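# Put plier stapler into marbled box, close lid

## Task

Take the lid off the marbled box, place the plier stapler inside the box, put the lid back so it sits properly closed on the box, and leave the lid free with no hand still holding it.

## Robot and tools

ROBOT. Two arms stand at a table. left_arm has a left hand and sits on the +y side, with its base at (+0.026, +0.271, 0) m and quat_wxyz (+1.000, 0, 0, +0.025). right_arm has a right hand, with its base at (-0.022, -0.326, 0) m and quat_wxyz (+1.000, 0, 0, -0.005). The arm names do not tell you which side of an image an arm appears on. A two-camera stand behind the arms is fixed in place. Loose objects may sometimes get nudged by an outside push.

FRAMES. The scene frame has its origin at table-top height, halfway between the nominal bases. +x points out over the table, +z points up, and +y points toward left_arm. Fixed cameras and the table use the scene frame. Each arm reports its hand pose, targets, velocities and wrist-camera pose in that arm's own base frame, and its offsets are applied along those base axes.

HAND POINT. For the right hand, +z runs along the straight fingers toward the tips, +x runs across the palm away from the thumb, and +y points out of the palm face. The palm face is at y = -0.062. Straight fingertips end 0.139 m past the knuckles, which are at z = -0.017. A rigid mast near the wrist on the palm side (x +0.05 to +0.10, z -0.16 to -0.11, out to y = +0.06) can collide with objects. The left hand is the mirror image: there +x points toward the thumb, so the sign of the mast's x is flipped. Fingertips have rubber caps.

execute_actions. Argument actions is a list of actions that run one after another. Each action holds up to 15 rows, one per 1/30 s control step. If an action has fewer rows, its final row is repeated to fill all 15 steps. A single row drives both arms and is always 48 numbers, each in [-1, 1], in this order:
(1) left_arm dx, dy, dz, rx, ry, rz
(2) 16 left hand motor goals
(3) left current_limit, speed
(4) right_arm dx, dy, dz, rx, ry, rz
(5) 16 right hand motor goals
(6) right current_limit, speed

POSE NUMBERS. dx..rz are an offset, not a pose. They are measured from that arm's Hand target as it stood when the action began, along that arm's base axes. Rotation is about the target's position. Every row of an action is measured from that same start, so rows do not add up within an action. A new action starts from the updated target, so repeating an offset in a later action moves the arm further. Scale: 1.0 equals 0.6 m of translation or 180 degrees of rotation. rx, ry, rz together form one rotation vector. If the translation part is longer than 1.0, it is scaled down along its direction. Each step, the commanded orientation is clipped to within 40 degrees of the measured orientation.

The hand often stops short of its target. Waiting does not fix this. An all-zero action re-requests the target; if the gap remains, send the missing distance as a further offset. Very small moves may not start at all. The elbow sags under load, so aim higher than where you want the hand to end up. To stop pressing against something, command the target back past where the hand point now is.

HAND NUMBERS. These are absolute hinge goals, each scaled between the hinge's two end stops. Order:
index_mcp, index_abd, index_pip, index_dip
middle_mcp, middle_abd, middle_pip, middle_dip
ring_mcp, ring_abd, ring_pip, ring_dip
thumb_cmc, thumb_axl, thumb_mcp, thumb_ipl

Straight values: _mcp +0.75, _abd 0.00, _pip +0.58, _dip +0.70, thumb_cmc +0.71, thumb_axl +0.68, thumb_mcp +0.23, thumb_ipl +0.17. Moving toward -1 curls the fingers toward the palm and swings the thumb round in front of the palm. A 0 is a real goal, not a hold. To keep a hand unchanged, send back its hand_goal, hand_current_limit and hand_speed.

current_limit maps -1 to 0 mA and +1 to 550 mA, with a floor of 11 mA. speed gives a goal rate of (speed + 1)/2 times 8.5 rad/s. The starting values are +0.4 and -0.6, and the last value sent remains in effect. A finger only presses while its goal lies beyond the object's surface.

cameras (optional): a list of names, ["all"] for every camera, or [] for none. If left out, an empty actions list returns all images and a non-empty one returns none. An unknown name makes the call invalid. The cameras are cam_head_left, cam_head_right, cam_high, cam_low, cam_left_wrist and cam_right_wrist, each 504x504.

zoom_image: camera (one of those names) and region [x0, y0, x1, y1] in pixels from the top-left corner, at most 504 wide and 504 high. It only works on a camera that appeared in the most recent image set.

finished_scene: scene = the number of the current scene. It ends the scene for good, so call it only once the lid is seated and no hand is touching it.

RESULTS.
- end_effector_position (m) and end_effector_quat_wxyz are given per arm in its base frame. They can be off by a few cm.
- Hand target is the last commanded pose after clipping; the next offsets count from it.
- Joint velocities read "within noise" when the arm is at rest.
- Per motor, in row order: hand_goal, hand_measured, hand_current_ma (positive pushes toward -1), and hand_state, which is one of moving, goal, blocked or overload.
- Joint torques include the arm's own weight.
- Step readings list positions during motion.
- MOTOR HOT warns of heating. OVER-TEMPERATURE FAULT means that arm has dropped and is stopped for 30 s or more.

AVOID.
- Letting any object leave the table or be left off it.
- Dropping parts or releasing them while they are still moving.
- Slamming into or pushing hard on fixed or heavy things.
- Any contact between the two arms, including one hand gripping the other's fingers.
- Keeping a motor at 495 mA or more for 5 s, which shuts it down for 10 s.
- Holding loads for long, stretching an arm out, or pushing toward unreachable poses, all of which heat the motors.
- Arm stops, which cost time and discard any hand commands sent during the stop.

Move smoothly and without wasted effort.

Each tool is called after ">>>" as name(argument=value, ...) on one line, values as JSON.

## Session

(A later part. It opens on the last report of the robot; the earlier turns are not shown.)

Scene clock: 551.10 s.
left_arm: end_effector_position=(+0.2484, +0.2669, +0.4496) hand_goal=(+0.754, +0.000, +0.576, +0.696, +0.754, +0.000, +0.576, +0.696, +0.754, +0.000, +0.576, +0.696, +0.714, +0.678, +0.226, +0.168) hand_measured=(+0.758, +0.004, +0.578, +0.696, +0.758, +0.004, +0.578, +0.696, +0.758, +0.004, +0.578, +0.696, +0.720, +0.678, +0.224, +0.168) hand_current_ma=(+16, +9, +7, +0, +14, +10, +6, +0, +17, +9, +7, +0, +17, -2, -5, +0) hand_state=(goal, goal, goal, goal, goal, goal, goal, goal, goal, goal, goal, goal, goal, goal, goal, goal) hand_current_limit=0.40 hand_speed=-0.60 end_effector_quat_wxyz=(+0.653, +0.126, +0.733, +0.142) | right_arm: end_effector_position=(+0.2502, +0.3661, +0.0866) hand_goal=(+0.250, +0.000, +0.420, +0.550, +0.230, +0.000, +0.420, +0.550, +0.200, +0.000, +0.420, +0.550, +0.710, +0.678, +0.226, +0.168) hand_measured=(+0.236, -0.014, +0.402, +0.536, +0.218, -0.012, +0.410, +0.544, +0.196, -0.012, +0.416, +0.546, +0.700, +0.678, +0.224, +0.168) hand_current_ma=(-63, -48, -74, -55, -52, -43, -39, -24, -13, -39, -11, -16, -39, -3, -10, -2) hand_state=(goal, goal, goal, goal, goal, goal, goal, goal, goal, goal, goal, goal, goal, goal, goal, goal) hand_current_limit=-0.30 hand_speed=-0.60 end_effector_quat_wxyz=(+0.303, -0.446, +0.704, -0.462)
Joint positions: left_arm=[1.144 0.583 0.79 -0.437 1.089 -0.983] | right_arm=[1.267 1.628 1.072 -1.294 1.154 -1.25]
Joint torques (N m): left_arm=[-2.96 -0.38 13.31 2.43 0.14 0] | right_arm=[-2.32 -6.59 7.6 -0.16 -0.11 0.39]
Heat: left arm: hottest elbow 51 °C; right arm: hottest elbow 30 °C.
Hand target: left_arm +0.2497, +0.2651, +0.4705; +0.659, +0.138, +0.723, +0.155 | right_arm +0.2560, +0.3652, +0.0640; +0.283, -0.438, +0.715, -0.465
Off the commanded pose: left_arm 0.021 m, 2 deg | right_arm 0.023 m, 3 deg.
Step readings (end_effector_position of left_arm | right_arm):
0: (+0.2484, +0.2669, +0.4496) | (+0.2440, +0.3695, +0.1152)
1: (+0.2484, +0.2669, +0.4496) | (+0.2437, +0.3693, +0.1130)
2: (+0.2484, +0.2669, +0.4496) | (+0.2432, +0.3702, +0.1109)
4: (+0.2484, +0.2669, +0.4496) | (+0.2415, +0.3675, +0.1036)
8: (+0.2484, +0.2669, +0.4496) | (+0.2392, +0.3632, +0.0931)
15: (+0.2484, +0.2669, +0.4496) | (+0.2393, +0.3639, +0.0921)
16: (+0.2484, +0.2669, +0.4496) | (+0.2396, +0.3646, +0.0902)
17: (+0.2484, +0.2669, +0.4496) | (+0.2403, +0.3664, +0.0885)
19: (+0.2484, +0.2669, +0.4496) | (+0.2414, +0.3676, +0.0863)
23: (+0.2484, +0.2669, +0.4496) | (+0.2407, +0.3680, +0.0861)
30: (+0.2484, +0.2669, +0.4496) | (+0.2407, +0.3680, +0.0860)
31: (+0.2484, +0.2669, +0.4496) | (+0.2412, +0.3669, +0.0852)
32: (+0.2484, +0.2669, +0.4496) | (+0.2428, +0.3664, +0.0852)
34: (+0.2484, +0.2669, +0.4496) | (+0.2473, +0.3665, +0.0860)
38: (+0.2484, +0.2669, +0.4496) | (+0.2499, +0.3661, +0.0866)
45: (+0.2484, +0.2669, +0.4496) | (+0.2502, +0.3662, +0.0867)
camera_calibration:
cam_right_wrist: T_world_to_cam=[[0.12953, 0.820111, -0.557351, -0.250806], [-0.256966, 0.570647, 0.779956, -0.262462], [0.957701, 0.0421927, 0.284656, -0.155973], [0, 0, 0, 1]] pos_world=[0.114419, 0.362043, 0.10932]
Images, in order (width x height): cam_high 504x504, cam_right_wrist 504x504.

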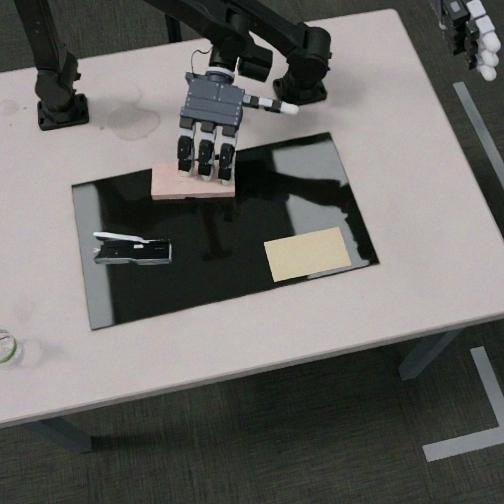

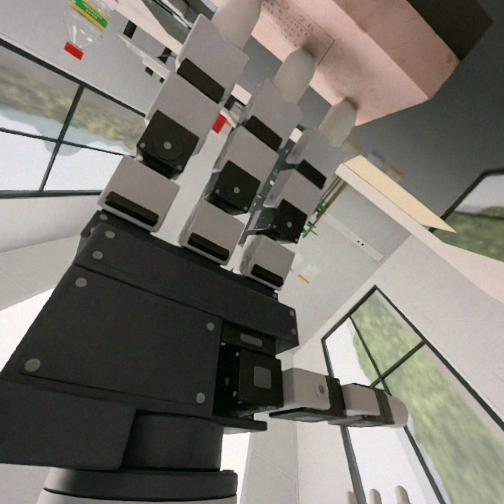

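>>> execute_actions(actions=[[[0,0,0,0,0,0,0.754,0,0.576,0.696,0.754,0,0.576,0.696,0.754,0,0.576,0.696,0.714,0.678,0.226,0.168,0.4,-0.6,0.03,-0.004,-0.010,0,0,-0.02,0.23,0,0.40,0.53,0.21,0,0.40,0.53,0.18,0,0.40,0.53,0.71,0.678,0.226,0.168,-0.2,-0.6]],[[0,0,0,0,0,0,0.754,0,0.576,0.696,0.754,0,0.576,0.696,0.754,0,0.576,0.696,0.714,0.678,0.226,0.168,0.4,-0.6,0.03,0,-0.005,0,0,-0.02,0.23,0,0.40,0.53,0.21,0,0.40,0.53,0.18,0,0.40,0.53,0.71,0.678,0.226,0.168,-0.2,-0.6]]], cameras=["cam_high","cam_right_wrist"])

>>> zoom_image(camera="cam_high", region=[130, 140, 260, 240])

Scene clock: 562.60 s.
left_arm: end_effector_position=(+0.2484, +0.2669, +0.4496) hand_goal=(+0.754, +0.000, +0.576, +0.696, +0.754, +0.000, +0.576, +0.696, +0.754, +0.000, +0.576, +0.696, +0.714, +0.678, +0.226, +0.168) hand_measured=(+0.758, +0.004, +0.578, +0.696, +0.758, +0.004, +0.578, +0.696, +0.758, +0.004, +0.578, +0.696, +0.720, +0.678, +0.224, +0.168) hand_current_ma=(+16, +9, +7, +0, +14, +10, +6, +0, +17, +9, +7, +0, +17, -2, -5, +0) hand_state=(goal, goal, goal, goal, goal, goal, goal, goal, goal, goal, goal, goal, goal, goal, goal, goal) hand_current_limit=0.40 hand_speed=-0.60 end_effector_quat_wxyz=(+0.653, +0.126, +0.733, +0.142) | right_arm: end_effector_position=(+0.2857, +0.3668, +0.0884) hand_goal=(+0.230, +0.000, +0.400, +0.530, +0.210, +0.000, +0.400, +0.530, +0.180, +0.000, +0.400, +0.530, +0.710, +0.678, +0.226, +0.168) hand_measured=(+0.192, -0.052, +0.348, +0.496, +0.182, -0.040, +0.370, +0.508, +0.178, +0.000, +0.398, +0.528, +0.700, +0.678, +0.224, +0.168) hand_current_ma=(-179, -198, -220, -148, -130, -153, -125, -90, -11, -2, -7, -8, -39, -3, -10, -2) hand_state=(blocked, blocked, blocked, blocked, blocked, blocked, blocked, blocked, goal, goal, goal, goal, goal, goal, goal, goal) hand_current_limit=-0.20 hand_speed=-0.60 end_effector_quat_wxyz=(+0.279, -0.401, +0.733, -0.475)
Joint positions: left_arm=[1.144 0.583 0.79 -0.437 1.089 -0.983] | right_arm=[1.191 1.7 1.169 -1.393 1.137 -1.154]
Joint torques (N m): left_arm=[-2.32 -0.56 13.12 2.51 0.15 0.01] | right_arm=[-2.37 -6.71 6.86 -0.08 -0.17 0.45]
Heat: left arm: hottest elbow 51 °C; right arm: hottest elbow 30 °C.
Hand target: left_arm +0.2497, +0.2651, +0.4705; +0.659, +0.138, +0.723, +0.155 | right_arm +0.2920, +0.3629, +0.0552; +0.254, -0.392, +0.741, -0.481
Off the commanded pose: left_arm 0.021 m, 2 deg | right_arm 0.034 m, 3 deg.
Step readings (end_effector_position of left_arm | right_arm):
0: (+0.2484, +0.2669, +0.4496) | (+0.2502, +0.3661, +0.0866)
1: (+0.2484, +0.2669, +0.4496) | (+0.2511, +0.3662, +0.0867)
2: (+0.2484, +0.2669, +0.4496) | (+0.2531, +0.3659, +0.0866)
4: (+0.2484, +0.2669, +0.4496) | (+0.2601, +0.3656, +0.0873)
8: (+0.2484, +0.2669, +0.4496) | (+0.2655, +0.3647, +0.0884)
15: (+0.2484, +0.2669, +0.4496) | (+0.2656, +0.3645, +0.0883)
16: (+0.2484, +0.2669, +0.4496) | (+0.2663, +0.3650, +0.0884)
17: (+0.2484, +0.2669, +0.4496) | (+0.2678, +0.3653, +0.0886)
19: (+0.2484, +0.2669, +0.4496) | (+0.2748, +0.3670, +0.0882)
23: (+0.2484, +0.2669, +0.4496) | (+0.2851, +0.3671, +0.0883)
30: (+0.2484, +0.2669, +0.4496) | (+0.2857, +0.3668, +0.0884)
camera_calibration:
cam_right_wrist: T_world_to_cam=[[0.227842, 0.806102, -0.546157, -0.278975], [-0.18874, 0.586834, 0.787403, -0.281364], [0.95523, -0.0763218, 0.285849, -0.146478], [0, 0, 0, 1]] pos_world=[0.150378, 0.378817, 0.111053]
Images, in order (width x height): cam_high 504x504, cam_right_wrist 504x504.

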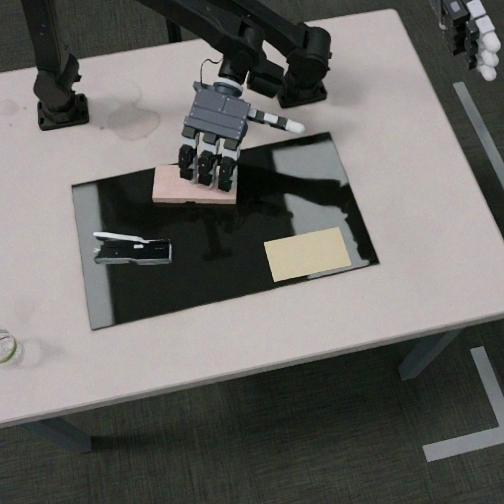

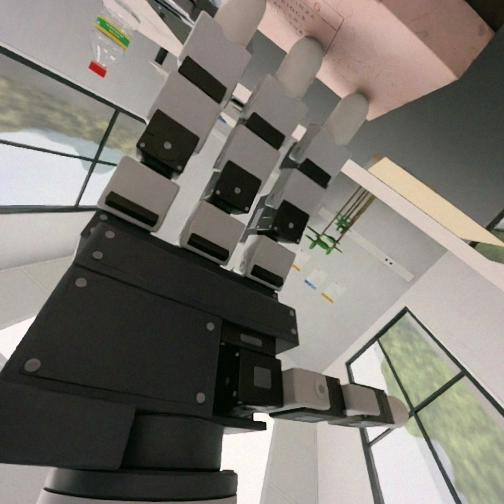

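Scaled by 3.877.

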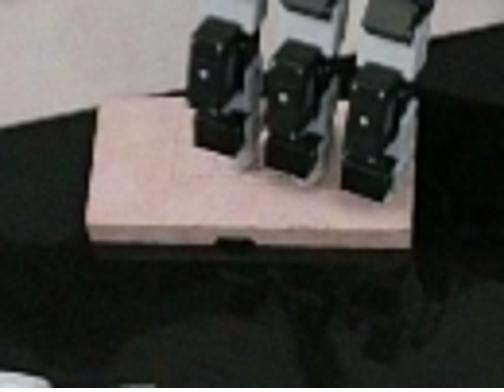

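>>> execute_actions(actions=[[[0,0,0,0,0,0,0.754,0,0.576,0.696,0.754,0,0.576,0.696,0.754,0,0.576,0.696,0.714,0.678,0.226,0.168,0.4,-0.6,0.025,0.006,0.005,0,0,-0.01,0.23,0,0.40,0.53,0.21,0,0.40,0.53,0.18,0,0.40,0.53,0.71,0.678,0.226,0.168,-0.2,-0.6]],[[0,0,0,0,0,0,0.754,0,0.576,0.696,0.754,0,0.576,0.696,0.754,0,0.576,0.696,0.714,0.678,0.226,0.168,0.4,-0.6,0.020,0.010,0,0,0,-0.01,0.23,0,0.40,0.53,0.21,0,0.40,0.53,0.18,0,0.40,0.53,0.71,0.678,0.226,0.168,-0.2,-0.6]]], cameras=["cam_high","cam_right_wrist"])

>>> zoom_image(camera="cam_high", region=[130, 140, 260, 240])

Scene clock: 578.37 s.
left_arm: end_effector_position=(+0.2484, +0.2669, +0.4496) hand_goal=(+0.754, +0.000, +0.576, +0.696, +0.754, +0.000, +0.576, +0.696, +0.754, +0.000, +0.576, +0.696, +0.714, +0.678, +0.226, +0.168) hand_measured=(+0.758, +0.004, +0.578, +0.696, +0.758, +0.004, +0.578, +0.696, +0.758, +0.004, +0.578, +0.696, +0.720, +0.678, +0.224, +0.168) hand_current_ma=(+16, +9, +7, +0, +14, +10, +6, +0, +17, +9, +7, +0, +17, -2, -5, +0) hand_state=(goal, goal, goal, goal, goal, goal, goal, goal, goal, goal, goal, goal, goal, goal, goal, goal) hand_current_limit=0.40 hand_speed=-0.60 end_effector_quat_wxyz=(+0.653, +0.126, +0.733, +0.142) | right_arm: end_effector_position=(+0.3068, +0.3744, +0.0890) hand_goal=(+0.230, +0.000, +0.400, +0.530, +0.210, +0.000, +0.400, +0.530, +0.180, +0.000, +0.400, +0.530, +0.710, +0.678, +0.226, +0.168) hand_measured=(+0.190, -0.116, +0.338, +0.496, +0.184, -0.044, +0.376, +0.512, +0.178, +0.002, +0.398, +0.528, +0.700, +0.678, +0.224, +0.168) hand_current_ma=(-182, -220, -220, -151, -117, -167, -103, -76, -12, +6, -6, -6, -39, -3, -10, -2) hand_state=(blocked, blocked, blocked, blocked, blocked, blocked, blocked, goal, goal, goal, goal, goal, goal, goal, goal, goal) hand_current_limit=-0.20 hand_speed=-0.60 end_effector_quat_wxyz=(+0.259, -0.383, +0.743, -0.484)
Joint positions: left_arm=[1.144 0.583 0.79 -0.437 1.089 -0.983] | right_arm=[1.152 1.764 1.257 -1.465 1.123 -1.117]
Joint torques (N m): left_arm=[-1.96 -0.79 13.26 2.3 0.17 0.03] | right_arm=[-2.61 -7.3 7.76 -0.03 0.11 0.42]
Heat: left arm: hottest elbow 51 °C; right arm: hottest elbow 29 °C.
Hand target: left_arm +0.2497, +0.2651, +0.4705; +0.659, +0.138, +0.723, +0.155 | right_arm +0.3190, +0.3725, +0.0581; +0.239, -0.369, +0.753, -0.489
Off the commanded pose: left_arm 0.021 m, 2 deg | right_arm 0.033 m, 3 deg.
Step readings (end_effector_position of left_arm | right_arm):
0: (+0.2484, +0.2669, +0.4496) | (+0.2857, +0.3668, +0.0884)
1: (+0.2484, +0.2669, +0.4496) | (+0.2864, +0.3676, +0.0890)
2: (+0.2484, +0.2669, +0.4496) | (+0.2873, +0.3679, +0.0890)
4: (+0.2484, +0.2669, +0.4496) | (+0.2921, +0.3692, +0.0887)
8: (+0.2484, +0.2669, +0.4496) | (+0.2993, +0.3693, +0.0888)
15: (+0.2484, +0.2669, +0.4496) | (+0.2994, +0.3692, +0.0888)
16: (+0.2484, +0.2669, +0.4496) | (+0.3002, +0.3700, +0.0892)
17: (+0.2484, +0.2669, +0.4496) | (+0.3010, +0.3706, +0.0891)
19: (+0.2484, +0.2669, +0.4496) | (+0.3045, +0.3730, +0.0891)
23: (+0.2484, +0.2669, +0.4496) | (+0.3069, +0.3744, +0.0889)
30: (+0.2484, +0.2669, +0.4496) | (+0.3068, +0.3744, +0.0889)
camera_calibration:
cam_right_wrist: T_world_to_cam=[[0.267728, 0.786397, -0.556688, -0.293491], [-0.144522, 0.604021, 0.783755, -0.301799], [0.952594, -0.12938, 0.275365, -0.144711], [0, 0, 0, 1]] pos_world=[0.17281, 0.394371, 0.113002]
Images, in order (width x height): cam_high 504x504, cam_right_wrist 504x504.

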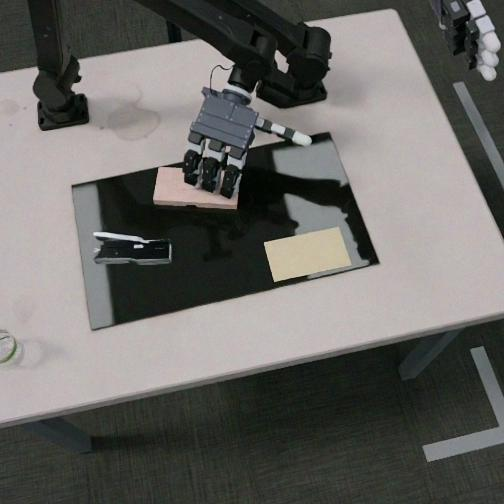

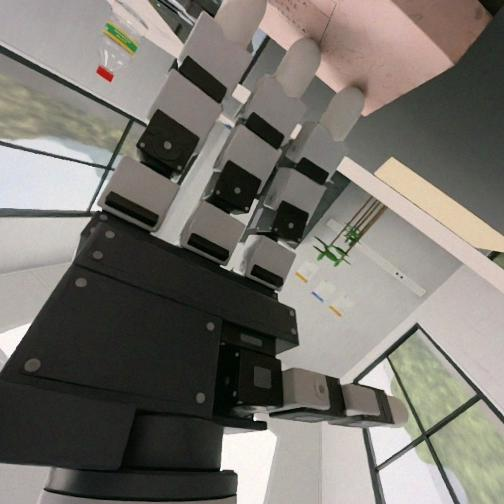

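Scaled by 3.877.

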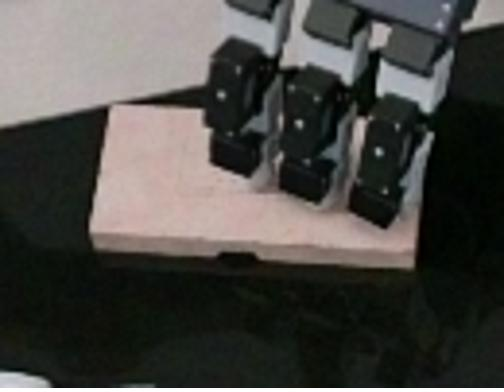

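>>> execute_actions(actions=[[[0,0,0,0,0,0,0.754,0,0.576,0.696,0.754,0,0.576,0.696,0.754,0,0.576,0.696,0.714,0.678,0.226,0.168,0.4,-0.6,0.0,0.025,0.0,0,0,0,0.23,0,0.40,0.53,0.21,0,0.40,0.53,0.18,0,0.40,0.53,0.71,0.678,0.226,0.168,-0.2,-0.6]],[[0,0,0,0,0,0,0.754,0,0.576,0.696,0.754,0,0.576,0.696,0.754,0,0.576,0.696,0.714,0.678,0.226,0.168,0.4,-0.6,0.0,0.030,0,0,0,0,0.23,0,0.40,0.53,0.21,0,0.40,0.53,0.18,0,0.40,0.53,0.71,0.678,0.226,0.168,-0.2,-0.6]]], cameras=["cam_high","cam_right_wrist"])

>>> zoom_image(camera="cam_high", region=[130, 140, 260, 240])

Scene clock: 599.97 s.
left_arm: end_effector_position=(+0.2484, +0.2669, +0.4496) hand_goal=(+0.754, +0.000, +0.576, +0.696, +0.754, +0.000, +0.576, +0.696, +0.754, +0.000, +0.576, +0.696, +0.714, +0.678, +0.226, +0.168) hand_measured=(+0.758, +0.004, +0.578, +0.696, +0.758, +0.004, +0.578, +0.696, +0.758, +0.004, +0.578, +0.696, +0.720, +0.678, +0.224, +0.168) hand_current_ma=(+16, +9, +7, +0, +14, +10, +6, +0, +17, +9, +7, +0, +17, -2, -5, +0) hand_state=(goal, goal, goal, goal, goal, goal, goal, goal, goal, goal, goal, goal, goal, goal, goal, goal) hand_current_limit=0.40 hand_speed=-0.60 end_effector_quat_wxyz=(+0.653, +0.126, +0.733, +0.142) | right_arm: end_effector_position=(+0.3151, +0.3940, +0.0858) hand_goal=(+0.230, +0.000, +0.400, +0.530, +0.210, +0.000, +0.400, +0.530, +0.180, +0.000, +0.400, +0.530, +0.710, +0.678, +0.226, +0.168) hand_measured=(+0.220, -0.228, +0.364, +0.500, +0.216, -0.078, +0.400, +0.526, +0.180, -0.004, +0.400, +0.528, +0.700, +0.678, +0.224, +0.168) hand_current_ma=(-44, -220, -159, -134, +24, -220, +2, -12, -1, -13, +0, -4, -39, -3, -10, -2) hand_state=(goal, blocked, blocked, blocked, goal, blocked, goal, goal, goal, goal, goal, goal, goal, goal, goal, goal) hand_current_limit=-0.20 hand_speed=-0.60 end_effector_quat_wxyz=(+0.244, -0.383, +0.741, -0.494)
Joint positions: left_arm=[1.144 0.583 0.79 -0.437 1.089 -0.983] | right_arm=[1.153 1.846 1.361 -1.554 1.115 -1.078]
Joint torques (N m): left_arm=[-2.55 -0.85 13.23 2.55 0.18 -0.03] | right_arm=[-0.26 -8.35 8.57 0.08 -0.13 0.52]
Heat: left arm: hottest elbow 51 °C; right arm: hottest elbow 29 °C.
Hand target: left_arm +0.2497, +0.2651, +0.4705; +0.659, +0.138, +0.723, +0.155 | right_arm +0.3190, +0.4055, +0.0581; +0.239, -0.369, +0.753, -0.489
Off the commanded pose: left_arm 0.021 m, 2 deg | right_arm 0.030 m, 2 deg.
Step readings (end_effector_position of left_arm | right_arm):
0: (+0.2484, +0.2669, +0.4496) | (+0.3068, +0.3744, +0.0890)
1: (+0.2484, +0.2669, +0.4496) | (+0.3071, +0.3755, +0.0895)
2: (+0.2484, +0.2669, +0.4496) | (+0.3072, +0.3768, +0.0892)
4: (+0.2484, +0.2669, +0.4496) | (+0.3092, +0.3803, +0.0877)
8: (+0.2484, +0.2669, +0.4496) | (+0.3105, +0.3825, +0.0875)
15: (+0.2484, +0.2669, +0.4496) | (+0.3106, +0.3825, +0.0876)
16: (+0.2484, +0.2669, +0.4496) | (+0.3106, +0.3840, +0.0880)
17: (+0.2484, +0.2669, +0.4496) | (+0.3107, +0.3857, +0.0879)
19: (+0.2484, +0.2669, +0.4496) | (+0.3138, +0.3915, +0.0864)
23: (+0.2484, +0.2669, +0.4496) | (+0.3151, +0.3941, +0.0857)
30: (+0.2484, +0.2669, +0.4496) | (+0.3151, +0.3941, +0.0858)
camera_calibration:
cam_right_wrist: T_world_to_cam=[[0.274234, 0.764753, -0.583051, -0.304147], [-0.123152, 0.62923, 0.7674, -0.325296], [0.953745, -0.138643, 0.266737, -0.145129], [0, 0, 0, 1]] pos_world=[0.181763, 0.417162, 0.11101]
Images, in order (width x height): cam_high 504x504, cam_right_wrist 504x504.

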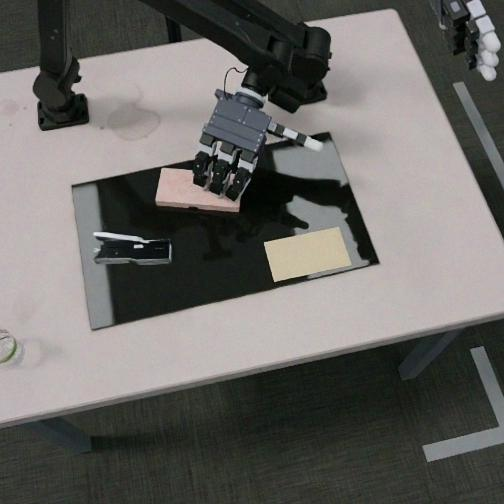

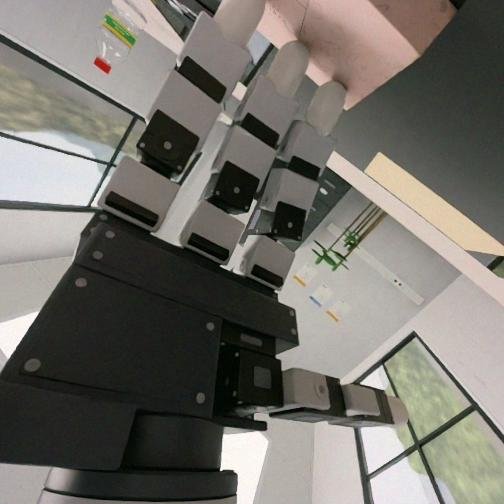

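Scaled by 3.877.

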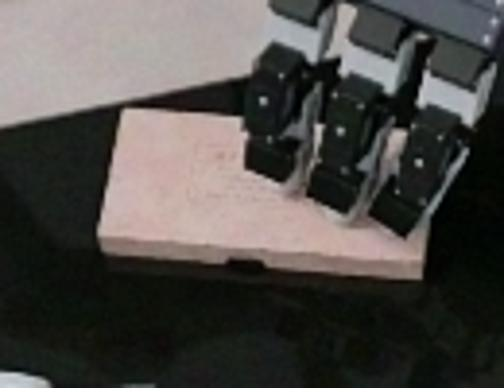

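>>> execute_actions(actions=[[[0,0,0,0,0,0,0.754,0,0.576,0.696,0.754,0,0.576,0.696,0.754,0,0.576,0.696,0.714,0.678,0.226,0.168,0.4,-0.6,0,-0.015,0.125,0,0,0,0.40,0,0.42,0.55,0.40,0,0.42,0.55,0.40,0,0.42,0.55,0.71,0.678,0.226,0.168,0.2,-0.6]],[[0,0,0,0,0,0,0.754,0,0.576,0.696,0.754,0,0.576,0.696,0.754,0,0.576,0.696,0.714,0.678,0.226,0.168,0.4,-0.6,0.026,-0.080,0,0,0,0.05,0.753,0,-0.43,0.348,0.917,0,0.577,0.70,0.753,0,-0.43,0.348,-0.571,0.678,0.225,0.15,0.2,-0.3]],[[0,0,0,0,0,0,0.754,0,0.576,0.696,0.754,0,0.576,0.696,0.754,0,0.576,0.696,0.714,0.678,0.226,0.168,0.4,-0.6,0.026,-0.070,0,0,0,0.044,0.753,0,-0.43,0.348,0.917,0,0.577,0.70,0.753,0,-0.43,0.348,-0.571,0.678,0.225,0.15,0.2,-0.3]]], cameras=["cam_high","cam_right_wrist","cam_low"])

>>> zoom_image(camera="cam_high", region=[130, 140, 260, 240])

Scene clock: 641.23 s.
left_arm: end_effector_position=(+0.2484, +0.2669, +0.4496) hand_goal=(+0.754, +0.000, +0.576, +0.696, +0.754, +0.000, +0.576, +0.696, +0.754, +0.000, +0.576, +0.696, +0.714, +0.678, +0.226, +0.168) hand_measured=(+0.758, +0.004, +0.578, +0.696, +0.758, +0.004, +0.578, +0.696, +0.758, +0.004, +0.578, +0.696, +0.720, +0.678, +0.224, +0.168) hand_current_ma=(+16, +9, +7, +0, +14, +10, +6, +0, +17, +9, +7, +0, +17, -2, -5, +0) hand_state=(goal, goal, goal, goal, goal, goal, goal, goal, goal, goal, goal, goal, goal, goal, goal, goal) hand_current_limit=0.40 hand_speed=-0.60 end_effector_quat_wxyz=(+0.653, +0.126, +0.733, +0.142) | right_arm: end_effector_position=(+0.3499, +0.3030, +0.1308) hand_goal=(+0.754, +0.000, -0.430, +0.348, +0.918, +0.000, +0.578, +0.700, +0.754, +0.000, -0.430, +0.348, -0.570, +0.678, +0.226, +0.150) hand_measured=(+0.742, +0.000, -0.428, +0.350, +0.900, +0.000, +0.572, +0.696, +0.742, +0.000, -0.428, +0.352, -0.570, +0.678, +0.224, +0.152) hand_current_ma=(-55, +1, +9, +11, -83, +1, -27, -13, -54, +1, +7, +11, +1, -3, -6, +7) hand_state=(goal, goal, goal, goal, goal, goal, goal, goal, goal, goal, goal, goal, goal, goal, goal, goal) hand_current_limit=0.20 hand_speed=-0.30 end_effector_quat_wxyz=(+0.300, -0.474, +0.693, -0.453)
Joint positions: left_arm=[1.144 0.583 0.79 -0.437 1.089 -0.983] | right_arm=[0.968 1.404 0.946 -0.666 1.099 -2.08]
Joint torques (N m): left_arm=[-3.25 0.15 13.24 2.5 0.12 0] | right_arm=[0.09 -9.17 8.61 1.33 0.94 -0.09]
Heat: left arm: hottest elbow 51 °C; right arm: hottest elbow 31 °C.
Hand target: left_arm +0.2497, +0.2651, +0.4705; +0.659, +0.138, +0.723, +0.155 | right_arm +0.3502, +0.3065, +0.1332; +0.308, -0.476, +0.691, -0.449
Off the commanded pose: left_arm 0.021 m, 2 deg | right_arm 0.004 m, 1 deg.
Step readings (end_effector_position of left_arm | right_arm):
0: (+0.2484, +0.2669, +0.4496) | (+0.3151, +0.3940, +0.0858)
1: (+0.2484, +0.2669, +0.4496) | (+0.3144, +0.3929, +0.0914)
2: (+0.2484, +0.2669, +0.4496) | (+0.3114, +0.3905, +0.0936)
4: (+0.2484, +0.2669, +0.4496) | (+0.3094, +0.3869, +0.1029)
8: (+0.2484, +0.2669, +0.4496) | (+0.3115, +0.3884, +0.1187)
15: (+0.2484, +0.2669, +0.4496) | (+0.3124, +0.3898, +0.1223)
16: (+0.2484, +0.2669, +0.4496) | (+0.3172, +0.3859, +0.1215)
17: (+0.2484, +0.2669, +0.4496) | (+0.3231, +0.3840, +0.1225)
19: (+0.2484, +0.2669, +0.4496) | (+0.3242, +0.3659, +0.1189)
23: (+0.2484, +0.2669, +0.4496) | (+0.3360, +0.3458, +0.1279)
30: (+0.2484, +0.2669, +0.4496) | (+0.3402, +0.3493, +0.1385)
31: (+0.2484, +0.2669, +0.4496) | (+0.3408, +0.3455, +0.1348)
32: (+0.2484, +0.2669, +0.4496) | (+0.3429, +0.3437, +0.1320)
34: (+0.2484, +0.2669, +0.4496) | (+0.3423, +0.3266, +0.1233)
38: (+0.2484, +0.2669, +0.4496) | (+0.3493, +0.3041, +0.1227)
45: (+0.2484, +0.2669, +0.4496) | (+0.3532, +0.3081, +0.1352)
camera_calibration:
cam_right_wrist: T_world_to_cam=[[0.069159, 0.814623, -0.575853, -0.162238], [-0.261909, 0.571813, 0.777453, -0.233612], [0.962611, 0.0970531, 0.252903, -0.275609], [0, 0, 0, 1]] pos_world=[0.21534, 0.292494, 0.157899]
Images, in order (width x height): cam_high 504x504, cam_low 504x504, cam_right_wrist 504x504.

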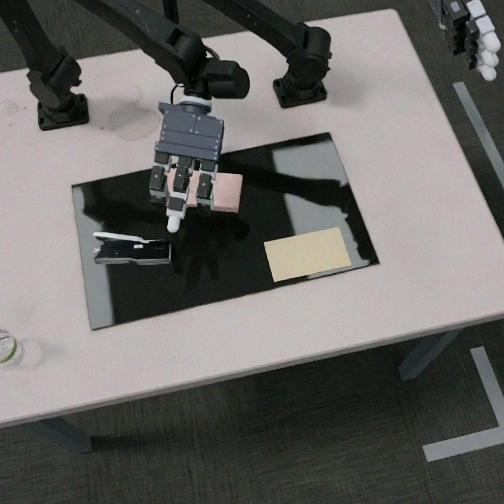

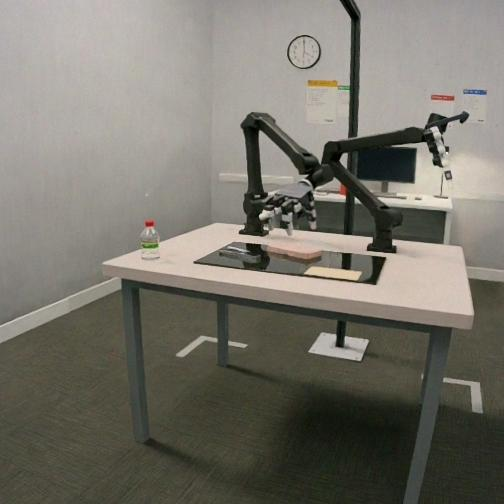

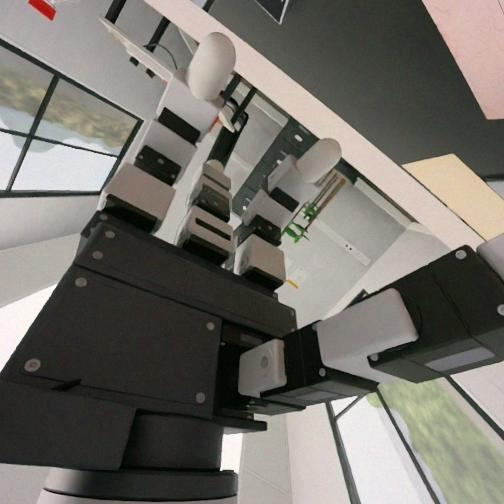

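Scaled by 3.877.

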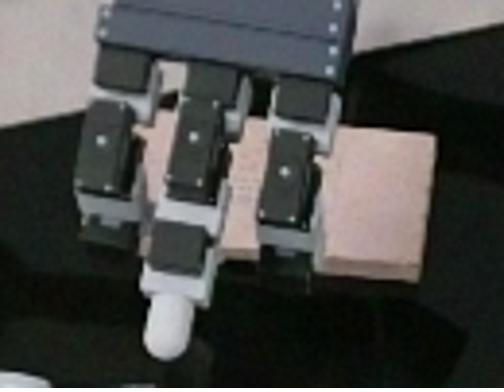

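>>> zoom_image(camera="cam_right_wrist", region=[354, 0, 504, 150])

Scaled by 3.360.

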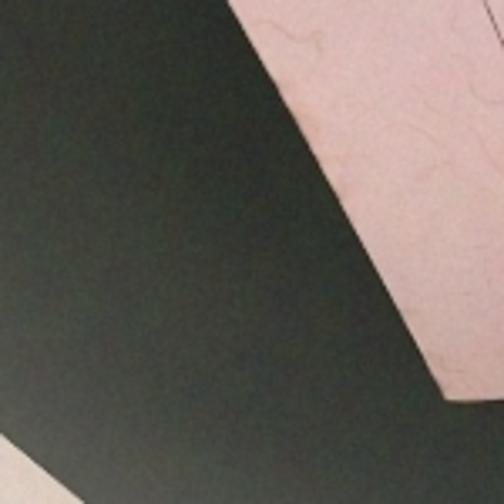

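>>> execute_actions(actions=[[[0,0,0,0,0,0,0.754,0,0.576,0.696,0.754,0,0.576,0.696,0.754,0,0.576,0.696,0.714,0.678,0.226,0.168,0.4,-0.6,0,0,-0.060,0,0,0,0.753,0,-0.43,0.348,0.917,0,0.577,0.70,0.753,0,-0.43,0.348,-0.571,0.678,0.225,0.15,0.2,-0.6]],[[0,0,0,0,0,0,0.754,0,0.576,0.696,0.754,0,0.576,0.696,0.754,0,0.576,0.696,0.714,0.678,0.226,0.168,0.4,-0.6,0,0,-0.045,0,0,0,0.753,0,-0.43,0.348,0.917,0,0.577,0.70,0.753,0,-0.43,0.348,-0.571,0.678,0.225,0.15,0.2,-0.6]]], cameras=["cam_high","cam_right_wrist","cam_low"])

>>> zoom_image(camera="cam_high", region=[130, 140, 260, 240])

>>> zoom_image(camera="cam_low", region=[240, 210, 350, 280])

Scene clock: 687.30 s.
left_arm: end_effector_position=(+0.2484, +0.2669, +0.4496) hand_goal=(+0.754, +0.000, +0.576, +0.696, +0.754, +0.000, +0.576, +0.696, +0.754, +0.000, +0.576, +0.696, +0.714, +0.678, +0.226, +0.168) hand_measured=(+0.758, +0.004, +0.578, +0.696, +0.758, +0.004, +0.578, +0.696, +0.758, +0.004, +0.578, +0.696, +0.720, +0.678, +0.224, +0.168) hand_current_ma=(+16, +9, +7, +0, +14, +10, +6, +0, +17, +9, +7, +0, +17, -2, -5, +0) hand_state=(goal, goal, goal, goal, goal, goal, goal, goal, goal, goal, goal, goal, goal, goal, goal, goal) hand_current_limit=0.40 hand_speed=-0.60 end_effector_quat_wxyz=(+0.653, +0.126, +0.733, +0.142) | right_arm: end_effector_position=(+0.3487, +0.3024, +0.0695) hand_goal=(+0.754, +0.000, -0.430, +0.348, +0.918, +0.000, +0.578, +0.700, +0.754, +0.000, -0.430, +0.348, -0.570, +0.678, +0.226, +0.150) hand_measured=(+0.742, +0.000, -0.428, +0.350, +0.900, +0.000, +0.572, +0.696, +0.744, +0.000, -0.428, +0.352, -0.570, +0.678, +0.224, +0.152) hand_current_ma=(-48, +1, +9, +11, -77, +0, -26, -13, -45, +1, +7, +11, -2, -3, -6, +7) hand_state=(goal, goal, goal, goal, goal, goal, goal, goal, goal, goal, goal, goal, goal, goal, goal, goal) hand_current_limit=0.20 hand_speed=-0.60 end_effector_quat_wxyz=(+0.303, -0.476, +0.692, -0.451)
Joint positions: left_arm=[1.144 0.583 0.79 -0.437 1.089 -0.983] | right_arm=[0.968 1.49 0.847 -0.464 1.095 -2.094]
Joint torques (N m): left_arm=[-3.25 -0.38 13.33 2.61 0.19 -0.01] | right_arm=[-0.26 -9 7.88 1.25 1 0.01]
Heat: left arm: hottest elbow 51 °C; right arm: hottest elbow 31 °C.
Hand target: left_arm +0.2497, +0.2651, +0.4705; +0.659, +0.138, +0.723, +0.155 | right_arm +0.3502, +0.3065, +0.0701; +0.308, -0.476, +0.691, -0.449
Off the commanded pose: left_arm 0.021 m, 2 deg | right_arm 0.004 m, 1 deg.
Step readings (end_effector_position of left_arm | right_arm):
0: (+0.2484, +0.2669, +0.4496) | (+0.3499, +0.3030, +0.1307)
1: (+0.2484, +0.2669, +0.4496) | (+0.3500, +0.3030, +0.1274)
2: (+0.2484, +0.2669, +0.4496) | (+0.3518, +0.3055, +0.1257)
4: (+0.2484, +0.2669, +0.4496) | (+0.3511, +0.3051, +0.1153)
8: (+0.2484, +0.2669, +0.4496) | (+0.3475, +0.3006, +0.0962)
15: (+0.2484, +0.2669, +0.4496) | (+0.3480, +0.3014, +0.0937)
16: (+0.2484, +0.2669, +0.4496) | (+0.3483, +0.3016, +0.0918)
17: (+0.2484, +0.2669, +0.4496) | (+0.3499, +0.3037, +0.0908)
19: (+0.2484, +0.2669, +0.4496) | (+0.3506, +0.3048, +0.0842)
23: (+0.2484, +0.2669, +0.4496) | (+0.3488, +0.3023, +0.0713)
30: (+0.2484, +0.2669, +0.4496) | (+0.3487, +0.3024, +0.0695)
camera_calibration:
cam_right_wrist: T_world_to_cam=[[0.0636807, 0.817725, -0.572076, -0.196178], [-0.267648, 0.566233, 0.77958, -0.1823], [0.96141, 0.103471, 0.254921, -0.260573], [0, 0, 0, 1]] pos_world=[0.214218, 0.290606, 0.0963144]
Images, in order (width x height): cam_high 504x504, cam_low 504x504, cam_right_wrist 504x504.

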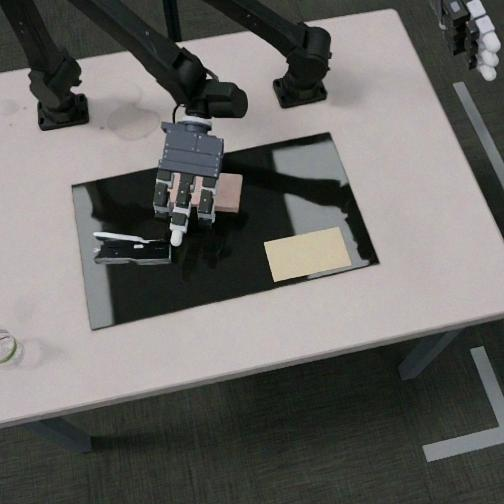

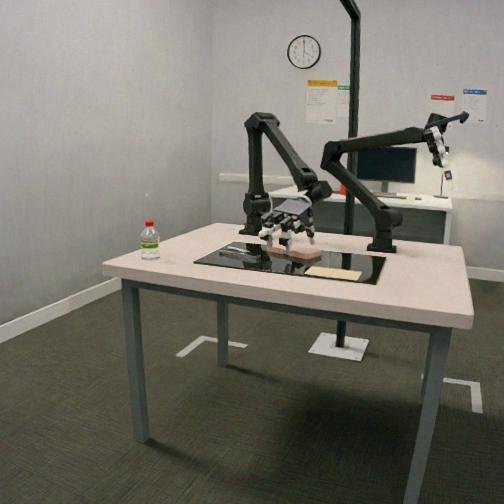

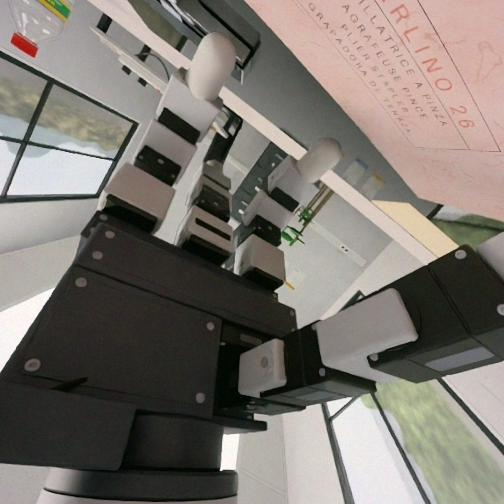

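Scaled by 3.877.

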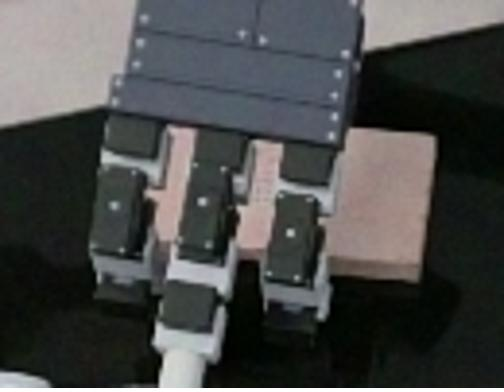

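Scaled by 4.582.

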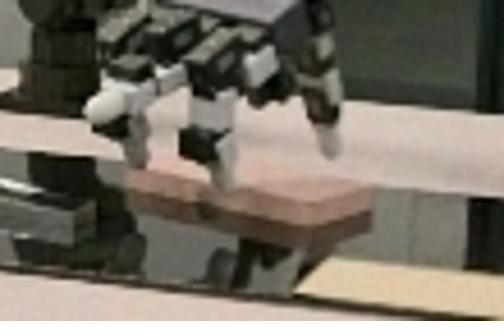

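>>> zoom_image(camera="cam_low", region=[260, 225, 330, 265])

>>> zoom_image(camera="cam_right_wrist", region=[304, 100, 504, 300])

Scaled by 7.200.

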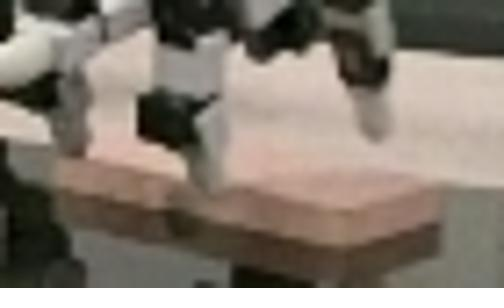

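Scaled by 2.520.

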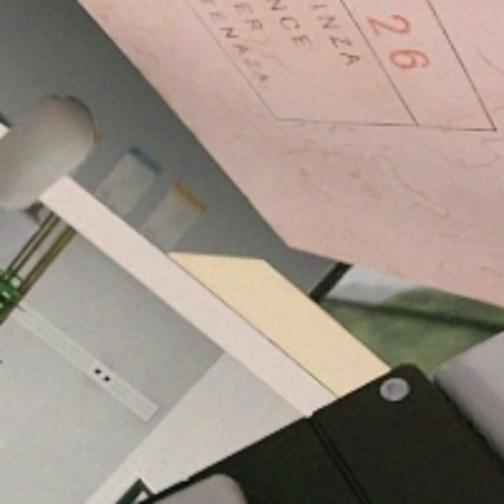

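>>> execute_actions(actions=[[[0,0,0,0,0,0,0.754,0,0.576,0.696,0.754,0,0.576,0.696,0.754,0,0.576,0.696,0.714,0.678,0.226,0.168,0.4,-0.6,0.006,0.016,0,0,0,0,0.753,0,-0.43,0.348,0.917,0,0.577,0.70,0.753,0,-0.43,0.348,-0.571,0.678,0.30,0.15,0.2,-0.6]],[[0,0,0,0,0,0,0.754,0,0.576,0.696,0.754,0,0.576,0.696,0.754,0,0.576,0.696,0.714,0.678,0.226,0.168,0.4,-0.6,0,0,-0.025,0,0,0,0.753,0,-0.43,0.348,0.917,0,0.577,0.70,0.753,0,-0.43,0.348,-0.571,0.678,0.30,0.15,0.2,-0.6]]], cameras=["cam_high","cam_low"])

>>> zoom_image(camera="cam_high", region=[130, 140, 260, 240])

>>> zoom_image(camera="cam_low", region=[260, 225, 330, 265])

Scene clock: 800.97 s.
left_arm: end_effector_position=(+0.2484, +0.2669, +0.4496) hand_goal=(+0.754, +0.000, +0.576, +0.696, +0.754, +0.000, +0.576, +0.696, +0.754, +0.000, +0.576, +0.696, +0.714, +0.678, +0.226, +0.168) hand_measured=(+0.758, +0.004, +0.578, +0.696, +0.758, +0.004, +0.578, +0.696, +0.758, +0.004, +0.578, +0.696, +0.720, +0.678, +0.224, +0.168) hand_current_ma=(+16, +9, +7, +0, +14, +10, +6, +0, +17, +9, +7, +0, +17, -2, -5, +0) hand_state=(goal, goal, goal, goal, goal, goal, goal, goal, goal, goal, goal, goal, goal, goal, goal, goal) hand_current_limit=0.40 hand_speed=-0.60 end_effector_quat_wxyz=(+0.653, +0.126, +0.733, +0.142) | right_arm: end_effector_position=(+0.3502, +0.3051, +0.0513) hand_goal=(+0.754, +0.000, -0.430, +0.348, +0.918, +0.000, +0.578, +0.700, +0.754, +0.000, -0.430, +0.348, -0.570, +0.678, +0.300, +0.150) hand_measured=(+0.742, +0.000, -0.428, +0.350, +0.900, +0.000, +0.572, +0.696, +0.744, +0.000, -0.428, +0.352, -0.570, +0.678, +0.292, +0.152) hand_current_ma=(-48, +1, +9, +11, -77, +0, -26, -13, -45, +1, +7, +11, -2, -3, -38, +7) hand_state=(goal, goal, goal, goal, goal, goal, goal, goal, goal, goal, goal, goal, goal, goal, goal, goal) hand_current_limit=0.20 hand_speed=-0.60 end_effector_quat_wxyz=(+0.296, -0.480, +0.689, -0.454)
Joint positions: left_arm=[1.144 0.583 0.79 -0.437 1.089 -0.983] | right_arm=[0.969 1.538 0.847 -0.434 1.096 -2.094]
Joint torques (N m): left_arm=[-2.96 -0.21 13.44 2.54 0.16 -0.04] | right_arm=[0.44 -9.11 8.65 1.24 1.07 0.11]
Heat: left arm: hottest elbow 51 °C; right arm: hottest elbow 30 °C.
Hand target: left_arm +0.2497, +0.2651, +0.4705; +0.659, +0.138, +0.723, +0.155 | right_arm +0.3538, +0.3160, +0.0551; +0.308, -0.476, +0.691, -0.449
Off the commanded pose: left_arm 0.021 m, 2 deg | right_arm 0.012 m, 2 deg.
Step readings (end_effector_position of left_arm | right_arm):
0: (+0.2484, +0.2669, +0.4496) | (+0.3487, +0.3024, +0.0695)
1: (+0.2484, +0.2669, +0.4496) | (+0.3487, +0.3023, +0.0690)
2: (+0.2484, +0.2669, +0.4496) | (+0.3486, +0.3023, +0.0684)
4: (+0.2484, +0.2669, +0.4496) | (+0.3482, +0.3021, +0.0658)
8: (+0.2484, +0.2669, +0.4496) | (+0.3479, +0.3016, +0.0621)
15: (+0.2484, +0.2669, +0.4496) | (+0.3479, +0.3016, +0.0619)
16: (+0.2484, +0.2669, +0.4496) | (+0.3484, +0.3023, +0.0613)
17: (+0.2484, +0.2669, +0.4496) | (+0.3493, +0.3034, +0.0608)
19: (+0.2484, +0.2669, +0.4496) | (+0.3503, +0.3053, +0.0575)
23: (+0.2484, +0.2669, +0.4496) | (+0.3501, +0.3049, +0.0517)
30: (+0.2484, +0.2669, +0.4496) | (+0.3502, +0.3051, +0.0513)
Images, in order (width x height): cam_high 504x504, cam_low 504x504.

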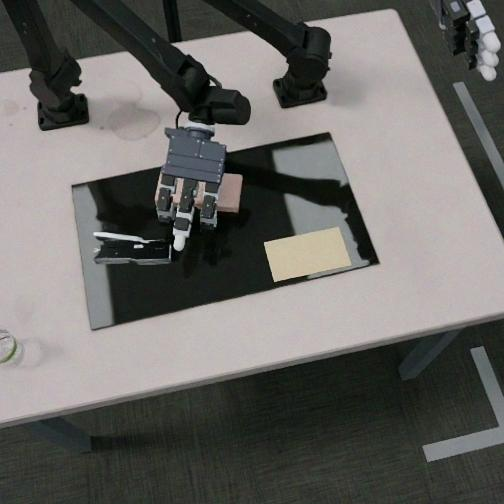

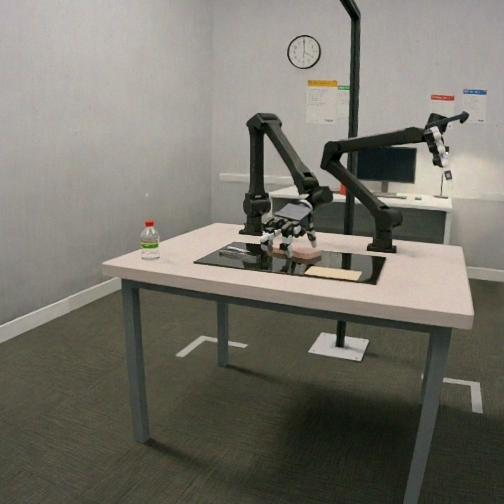

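Scaled by 3.877.

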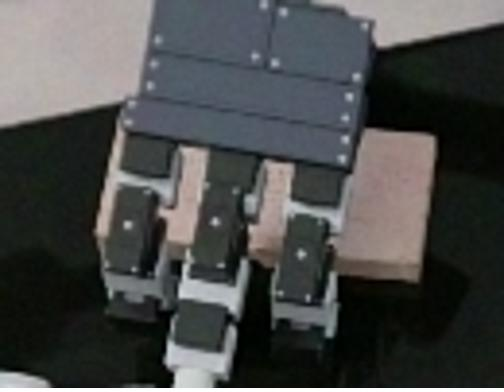

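Scaled by 7.200.

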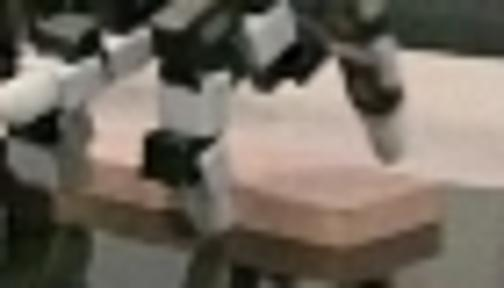

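>>> execute_actions(actions=[[[0,0,0,0,0,0,0.754,0,0.576,0.696,0.754,0,0.576,0.696,0.754,0,0.576,0.696,0.714,0.678,0.226,0.168,0.4,-0.6,0,0.008,-0.006,0,0,0,0.70,0,-0.45,0.34,0.917,0,0.577,0.70,0.70,0,-0.45,0.34,-0.571,0.678,0.225,0.15,0.0,-0.85]],[[0,0,0,0,0,0,0.754,0,0.576,0.696,0.754,0,0.576,0.696,0.754,0,0.576,0.696,0.714,0.678,0.226,0.168,0.4,-0.6,0,0,0,0,0,0,0.66,0,-0.47,0.34,0.917,0,0.577,0.70,0.66,0,-0.47,0.34,-0.571,0.678,0.16,0.15,-0.3,-0.85]]], cameras=["cam_high","cam_low"])

>>> zoom_image(camera="cam_low", region=[260, 225, 330, 265])

Scene clock: 823.60 s.
left_arm: end_effector_position=(+0.2484, +0.2669, +0.4496) hand_goal=(+0.754, +0.000, +0.576, +0.696, +0.754, +0.000, +0.576, +0.696, +0.754, +0.000, +0.576, +0.696, +0.714, +0.678, +0.226, +0.168) hand_measured=(+0.758, +0.004, +0.578, +0.696, +0.758, +0.004, +0.578, +0.696, +0.758, +0.004, +0.578, +0.696, +0.720, +0.678, +0.224, +0.168) hand_current_ma=(+16, +9, +7, +0, +14, +10, +6, +0, +17, +9, +7, +0, +17, -2, -5, +0) hand_state=(goal, goal, goal, goal, goal, goal, goal, goal, goal, goal, goal, goal, goal, goal, goal, goal) hand_current_limit=0.40 hand_speed=-0.60 end_effector_quat_wxyz=(+0.653, +0.126, +0.733, +0.142) | right_arm: end_effector_position=(+0.3489, +0.3066, +0.0479) hand_goal=(+0.660, +0.000, -0.470, +0.340, +0.918, +0.000, +0.578, +0.700, +0.660, +0.000, -0.470, +0.340, -0.570, +0.678, +0.160, +0.150) hand_measured=(+0.674, +0.000, -0.458, +0.340, +0.900, +0.000, +0.572, +0.696, +0.656, +0.000, -0.466, +0.344, -0.570, +0.678, +0.160, +0.152) hand_current_ma=(+61, +0, +52, +2, -77, +0, -26, -13, -15, +1, +12, +13, -1, -3, +4, +7) hand_state=(goal, goal, goal, goal, goal, goal, goal, goal, goal, goal, goal, goal, goal, goal, goal, goal) hand_current_limit=-0.30 hand_speed=-0.85 end_effector_quat_wxyz=(+0.296, -0.480, +0.689, -0.455)
Joint positions: left_arm=[1.144 0.583 0.79 -0.437 1.089 -0.983] | right_arm=[0.975 1.548 0.847 -0.434 1.102 -2.084]
Joint torques (N m): left_arm=[-3.08 -0.56 13.37 2.56 0.2 -0.01] | right_arm=[0.32 -8.7 9.37 1.14 0.95 0.12]
Heat: left arm: hottest elbow 51 °C; right arm: hottest elbow 30 °C.
Hand target: left_arm +0.2497, +0.2651, +0.4705; +0.659, +0.138, +0.723, +0.155 | right_arm +0.3538, +0.3209, +0.0516; +0.308, -0.476, +0.691, -0.449
Off the commanded pose: left_arm 0.021 m, 2 deg | right_arm 0.016 m, 2 deg.
Step readings (end_effector_position of left_arm | right_arm):
0: (+0.2484, +0.2669, +0.4496) | (+0.3502, +0.3051, +0.0513)
1: (+0.2484, +0.2669, +0.4496) | (+0.3500, +0.3054, +0.0510)
2: (+0.2484, +0.2669, +0.4496) | (+0.3495, +0.3060, +0.0507)
4: (+0.2484, +0.2669, +0.4496) | (+0.3490, +0.3063, +0.0489)
8: (+0.2484, +0.2669, +0.4496) | (+0.3487, +0.3064, +0.0478)
15: (+0.2484, +0.2669, +0.4496) | (+0.3488, +0.3065, +0.0478)
16: (+0.2484, +0.2669, +0.4496) | (+0.3488, +0.3065, +0.0478)
17: (+0.2484, +0.2669, +0.4496) | (+0.3488, +0.3066, +0.0478)
19: (+0.2484, +0.2669, +0.4496) | (+0.3488, +0.3066, +0.0478)
23: (+0.2484, +0.2669, +0.4496) | (+0.3489, +0.3066, +0.0479)
30: (+0.2484, +0.2669, +0.4496) | (+0.3489, +0.3066, +0.0479)
Images, in order (width x height): cam_high 504x504, cam_low 504x504.

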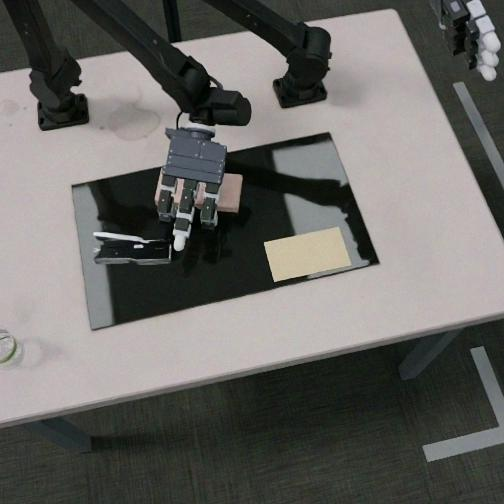

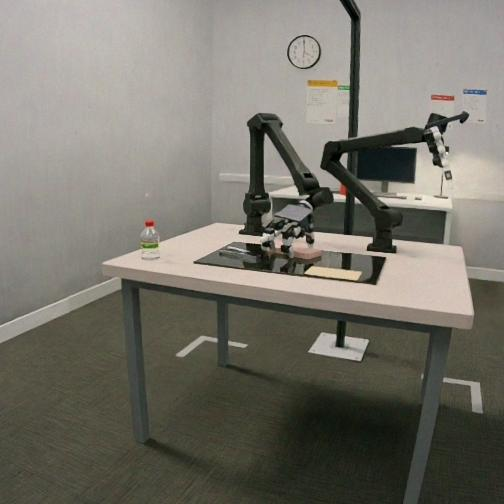

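Scaled by 7.200.

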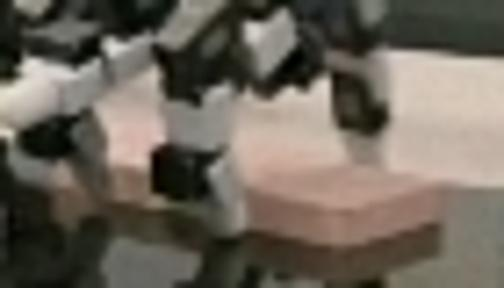

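>>> execute_actions(actions=[[[0,0,0,0,0,0,0.754,0,0.576,0.696,0.754,0,0.576,0.696,0.754,0,0.576,0.696,0.714,0.678,0.226,0.168,0.4,-0.6,0,0,0.010,0,0,0,0.66,0,-0.47,0.34,0.917,0,0.577,0.70,0.66,0,-0.47,0.34,-0.571,0.678,0.16,0.15,-0.3,-0.85]]])

Scene clock: 847.20 s.
left_arm: end_effector_position=(+0.2484, +0.2669, +0.4496) hand_goal=(+0.754, +0.000, +0.576, +0.696, +0.754, +0.000, +0.576, +0.696, +0.754, +0.000, +0.576, +0.696, +0.714, +0.678, +0.226, +0.168) hand_measured=(+0.758, +0.004, +0.578, +0.696, +0.758, +0.004, +0.578, +0.696, +0.758, +0.004, +0.578, +0.696, +0.720, +0.678, +0.224, +0.168) hand_current_ma=(+16, +9, +7, +0, +14, +10, +6, +0, +17, +9, +7, +0, +17, -2, -5, +0) hand_state=(goal, goal, goal, goal, goal, goal, goal, goal, goal, goal, goal, goal, goal, goal, goal, goal) hand_current_limit=0.40 hand_speed=-0.60 end_effector_quat_wxyz=(+0.653, +0.126, +0.733, +0.142) | right_arm: end_effector_position=(+0.3489, +0.3066, +0.0479) hand_goal=(+0.660, +0.000, -0.470, +0.340, +0.918, +0.000, +0.578, +0.700, +0.660, +0.000, -0.470, +0.340, -0.570, +0.678, +0.160, +0.150) hand_measured=(+0.674, +0.000, -0.458, +0.340, +0.900, +0.000, +0.572, +0.696, +0.656, +0.000, -0.466, +0.344, -0.570, +0.678, +0.160, +0.152) hand_current_ma=(+61, +0, +52, +2, -77, +0, -26, -13, -15, +1, +12, +13, -1, -3, +4, +7) hand_state=(goal, goal, goal, goal, goal, goal, goal, goal, goal, goal, goal, goal, goal, goal, goal, goal) hand_current_limit=-0.30 hand_speed=-0.85 end_effector_quat_wxyz=(+0.296, -0.480, +0.689, -0.455)
Joint positions: left_arm=[1.144 0.583 0.79 -0.437 1.089 -0.983] | right_arm=[0.975 1.548 0.847 -0.434 1.102 -2.084]
Joint torques (N m): left_arm=[-2.61 -0.5 13.08 2.86 0.18 0.03] | right_arm=[0.09 -9.41 9.94 0.49 0.96 0.12]
Heat: left arm: hottest elbow 51 °C; right arm: hottest elbow 30 °C.
Hand target: left_arm +0.2497, +0.2651, +0.4705; +0.659, +0.138, +0.723, +0.155 | right_arm +0.3538, +0.3209, +0.0576; +0.308, -0.476, +0.691, -0.449
Off the commanded pose: left_arm 0.021 m, 2 deg | right_arm 0.018 m, 2 deg.
Step readings (end_effector_position of left_arm | right_arm):
0: (+0.2484, +0.2669, +0.4496) | (+0.3489, +0.3066, +0.0479)
1: (+0.2484, +0.2669, +0.4496) | (+0.3489, +0.3066, +0.0479)
2: (+0.2484, +0.2669, +0.4496) | (+0.3489, +0.3066, +0.0479)
4: (+0.2484, +0.2669, +0.4496) | (+0.3489, +0.3066, +0.0479)
8: (+0.2484, +0.2669, +0.4496) | (+0.3489, +0.3066, +0.0479)
15: (+0.2484, +0.2669, +0.4496) | (+0.3489, +0.3066, +0.0479)


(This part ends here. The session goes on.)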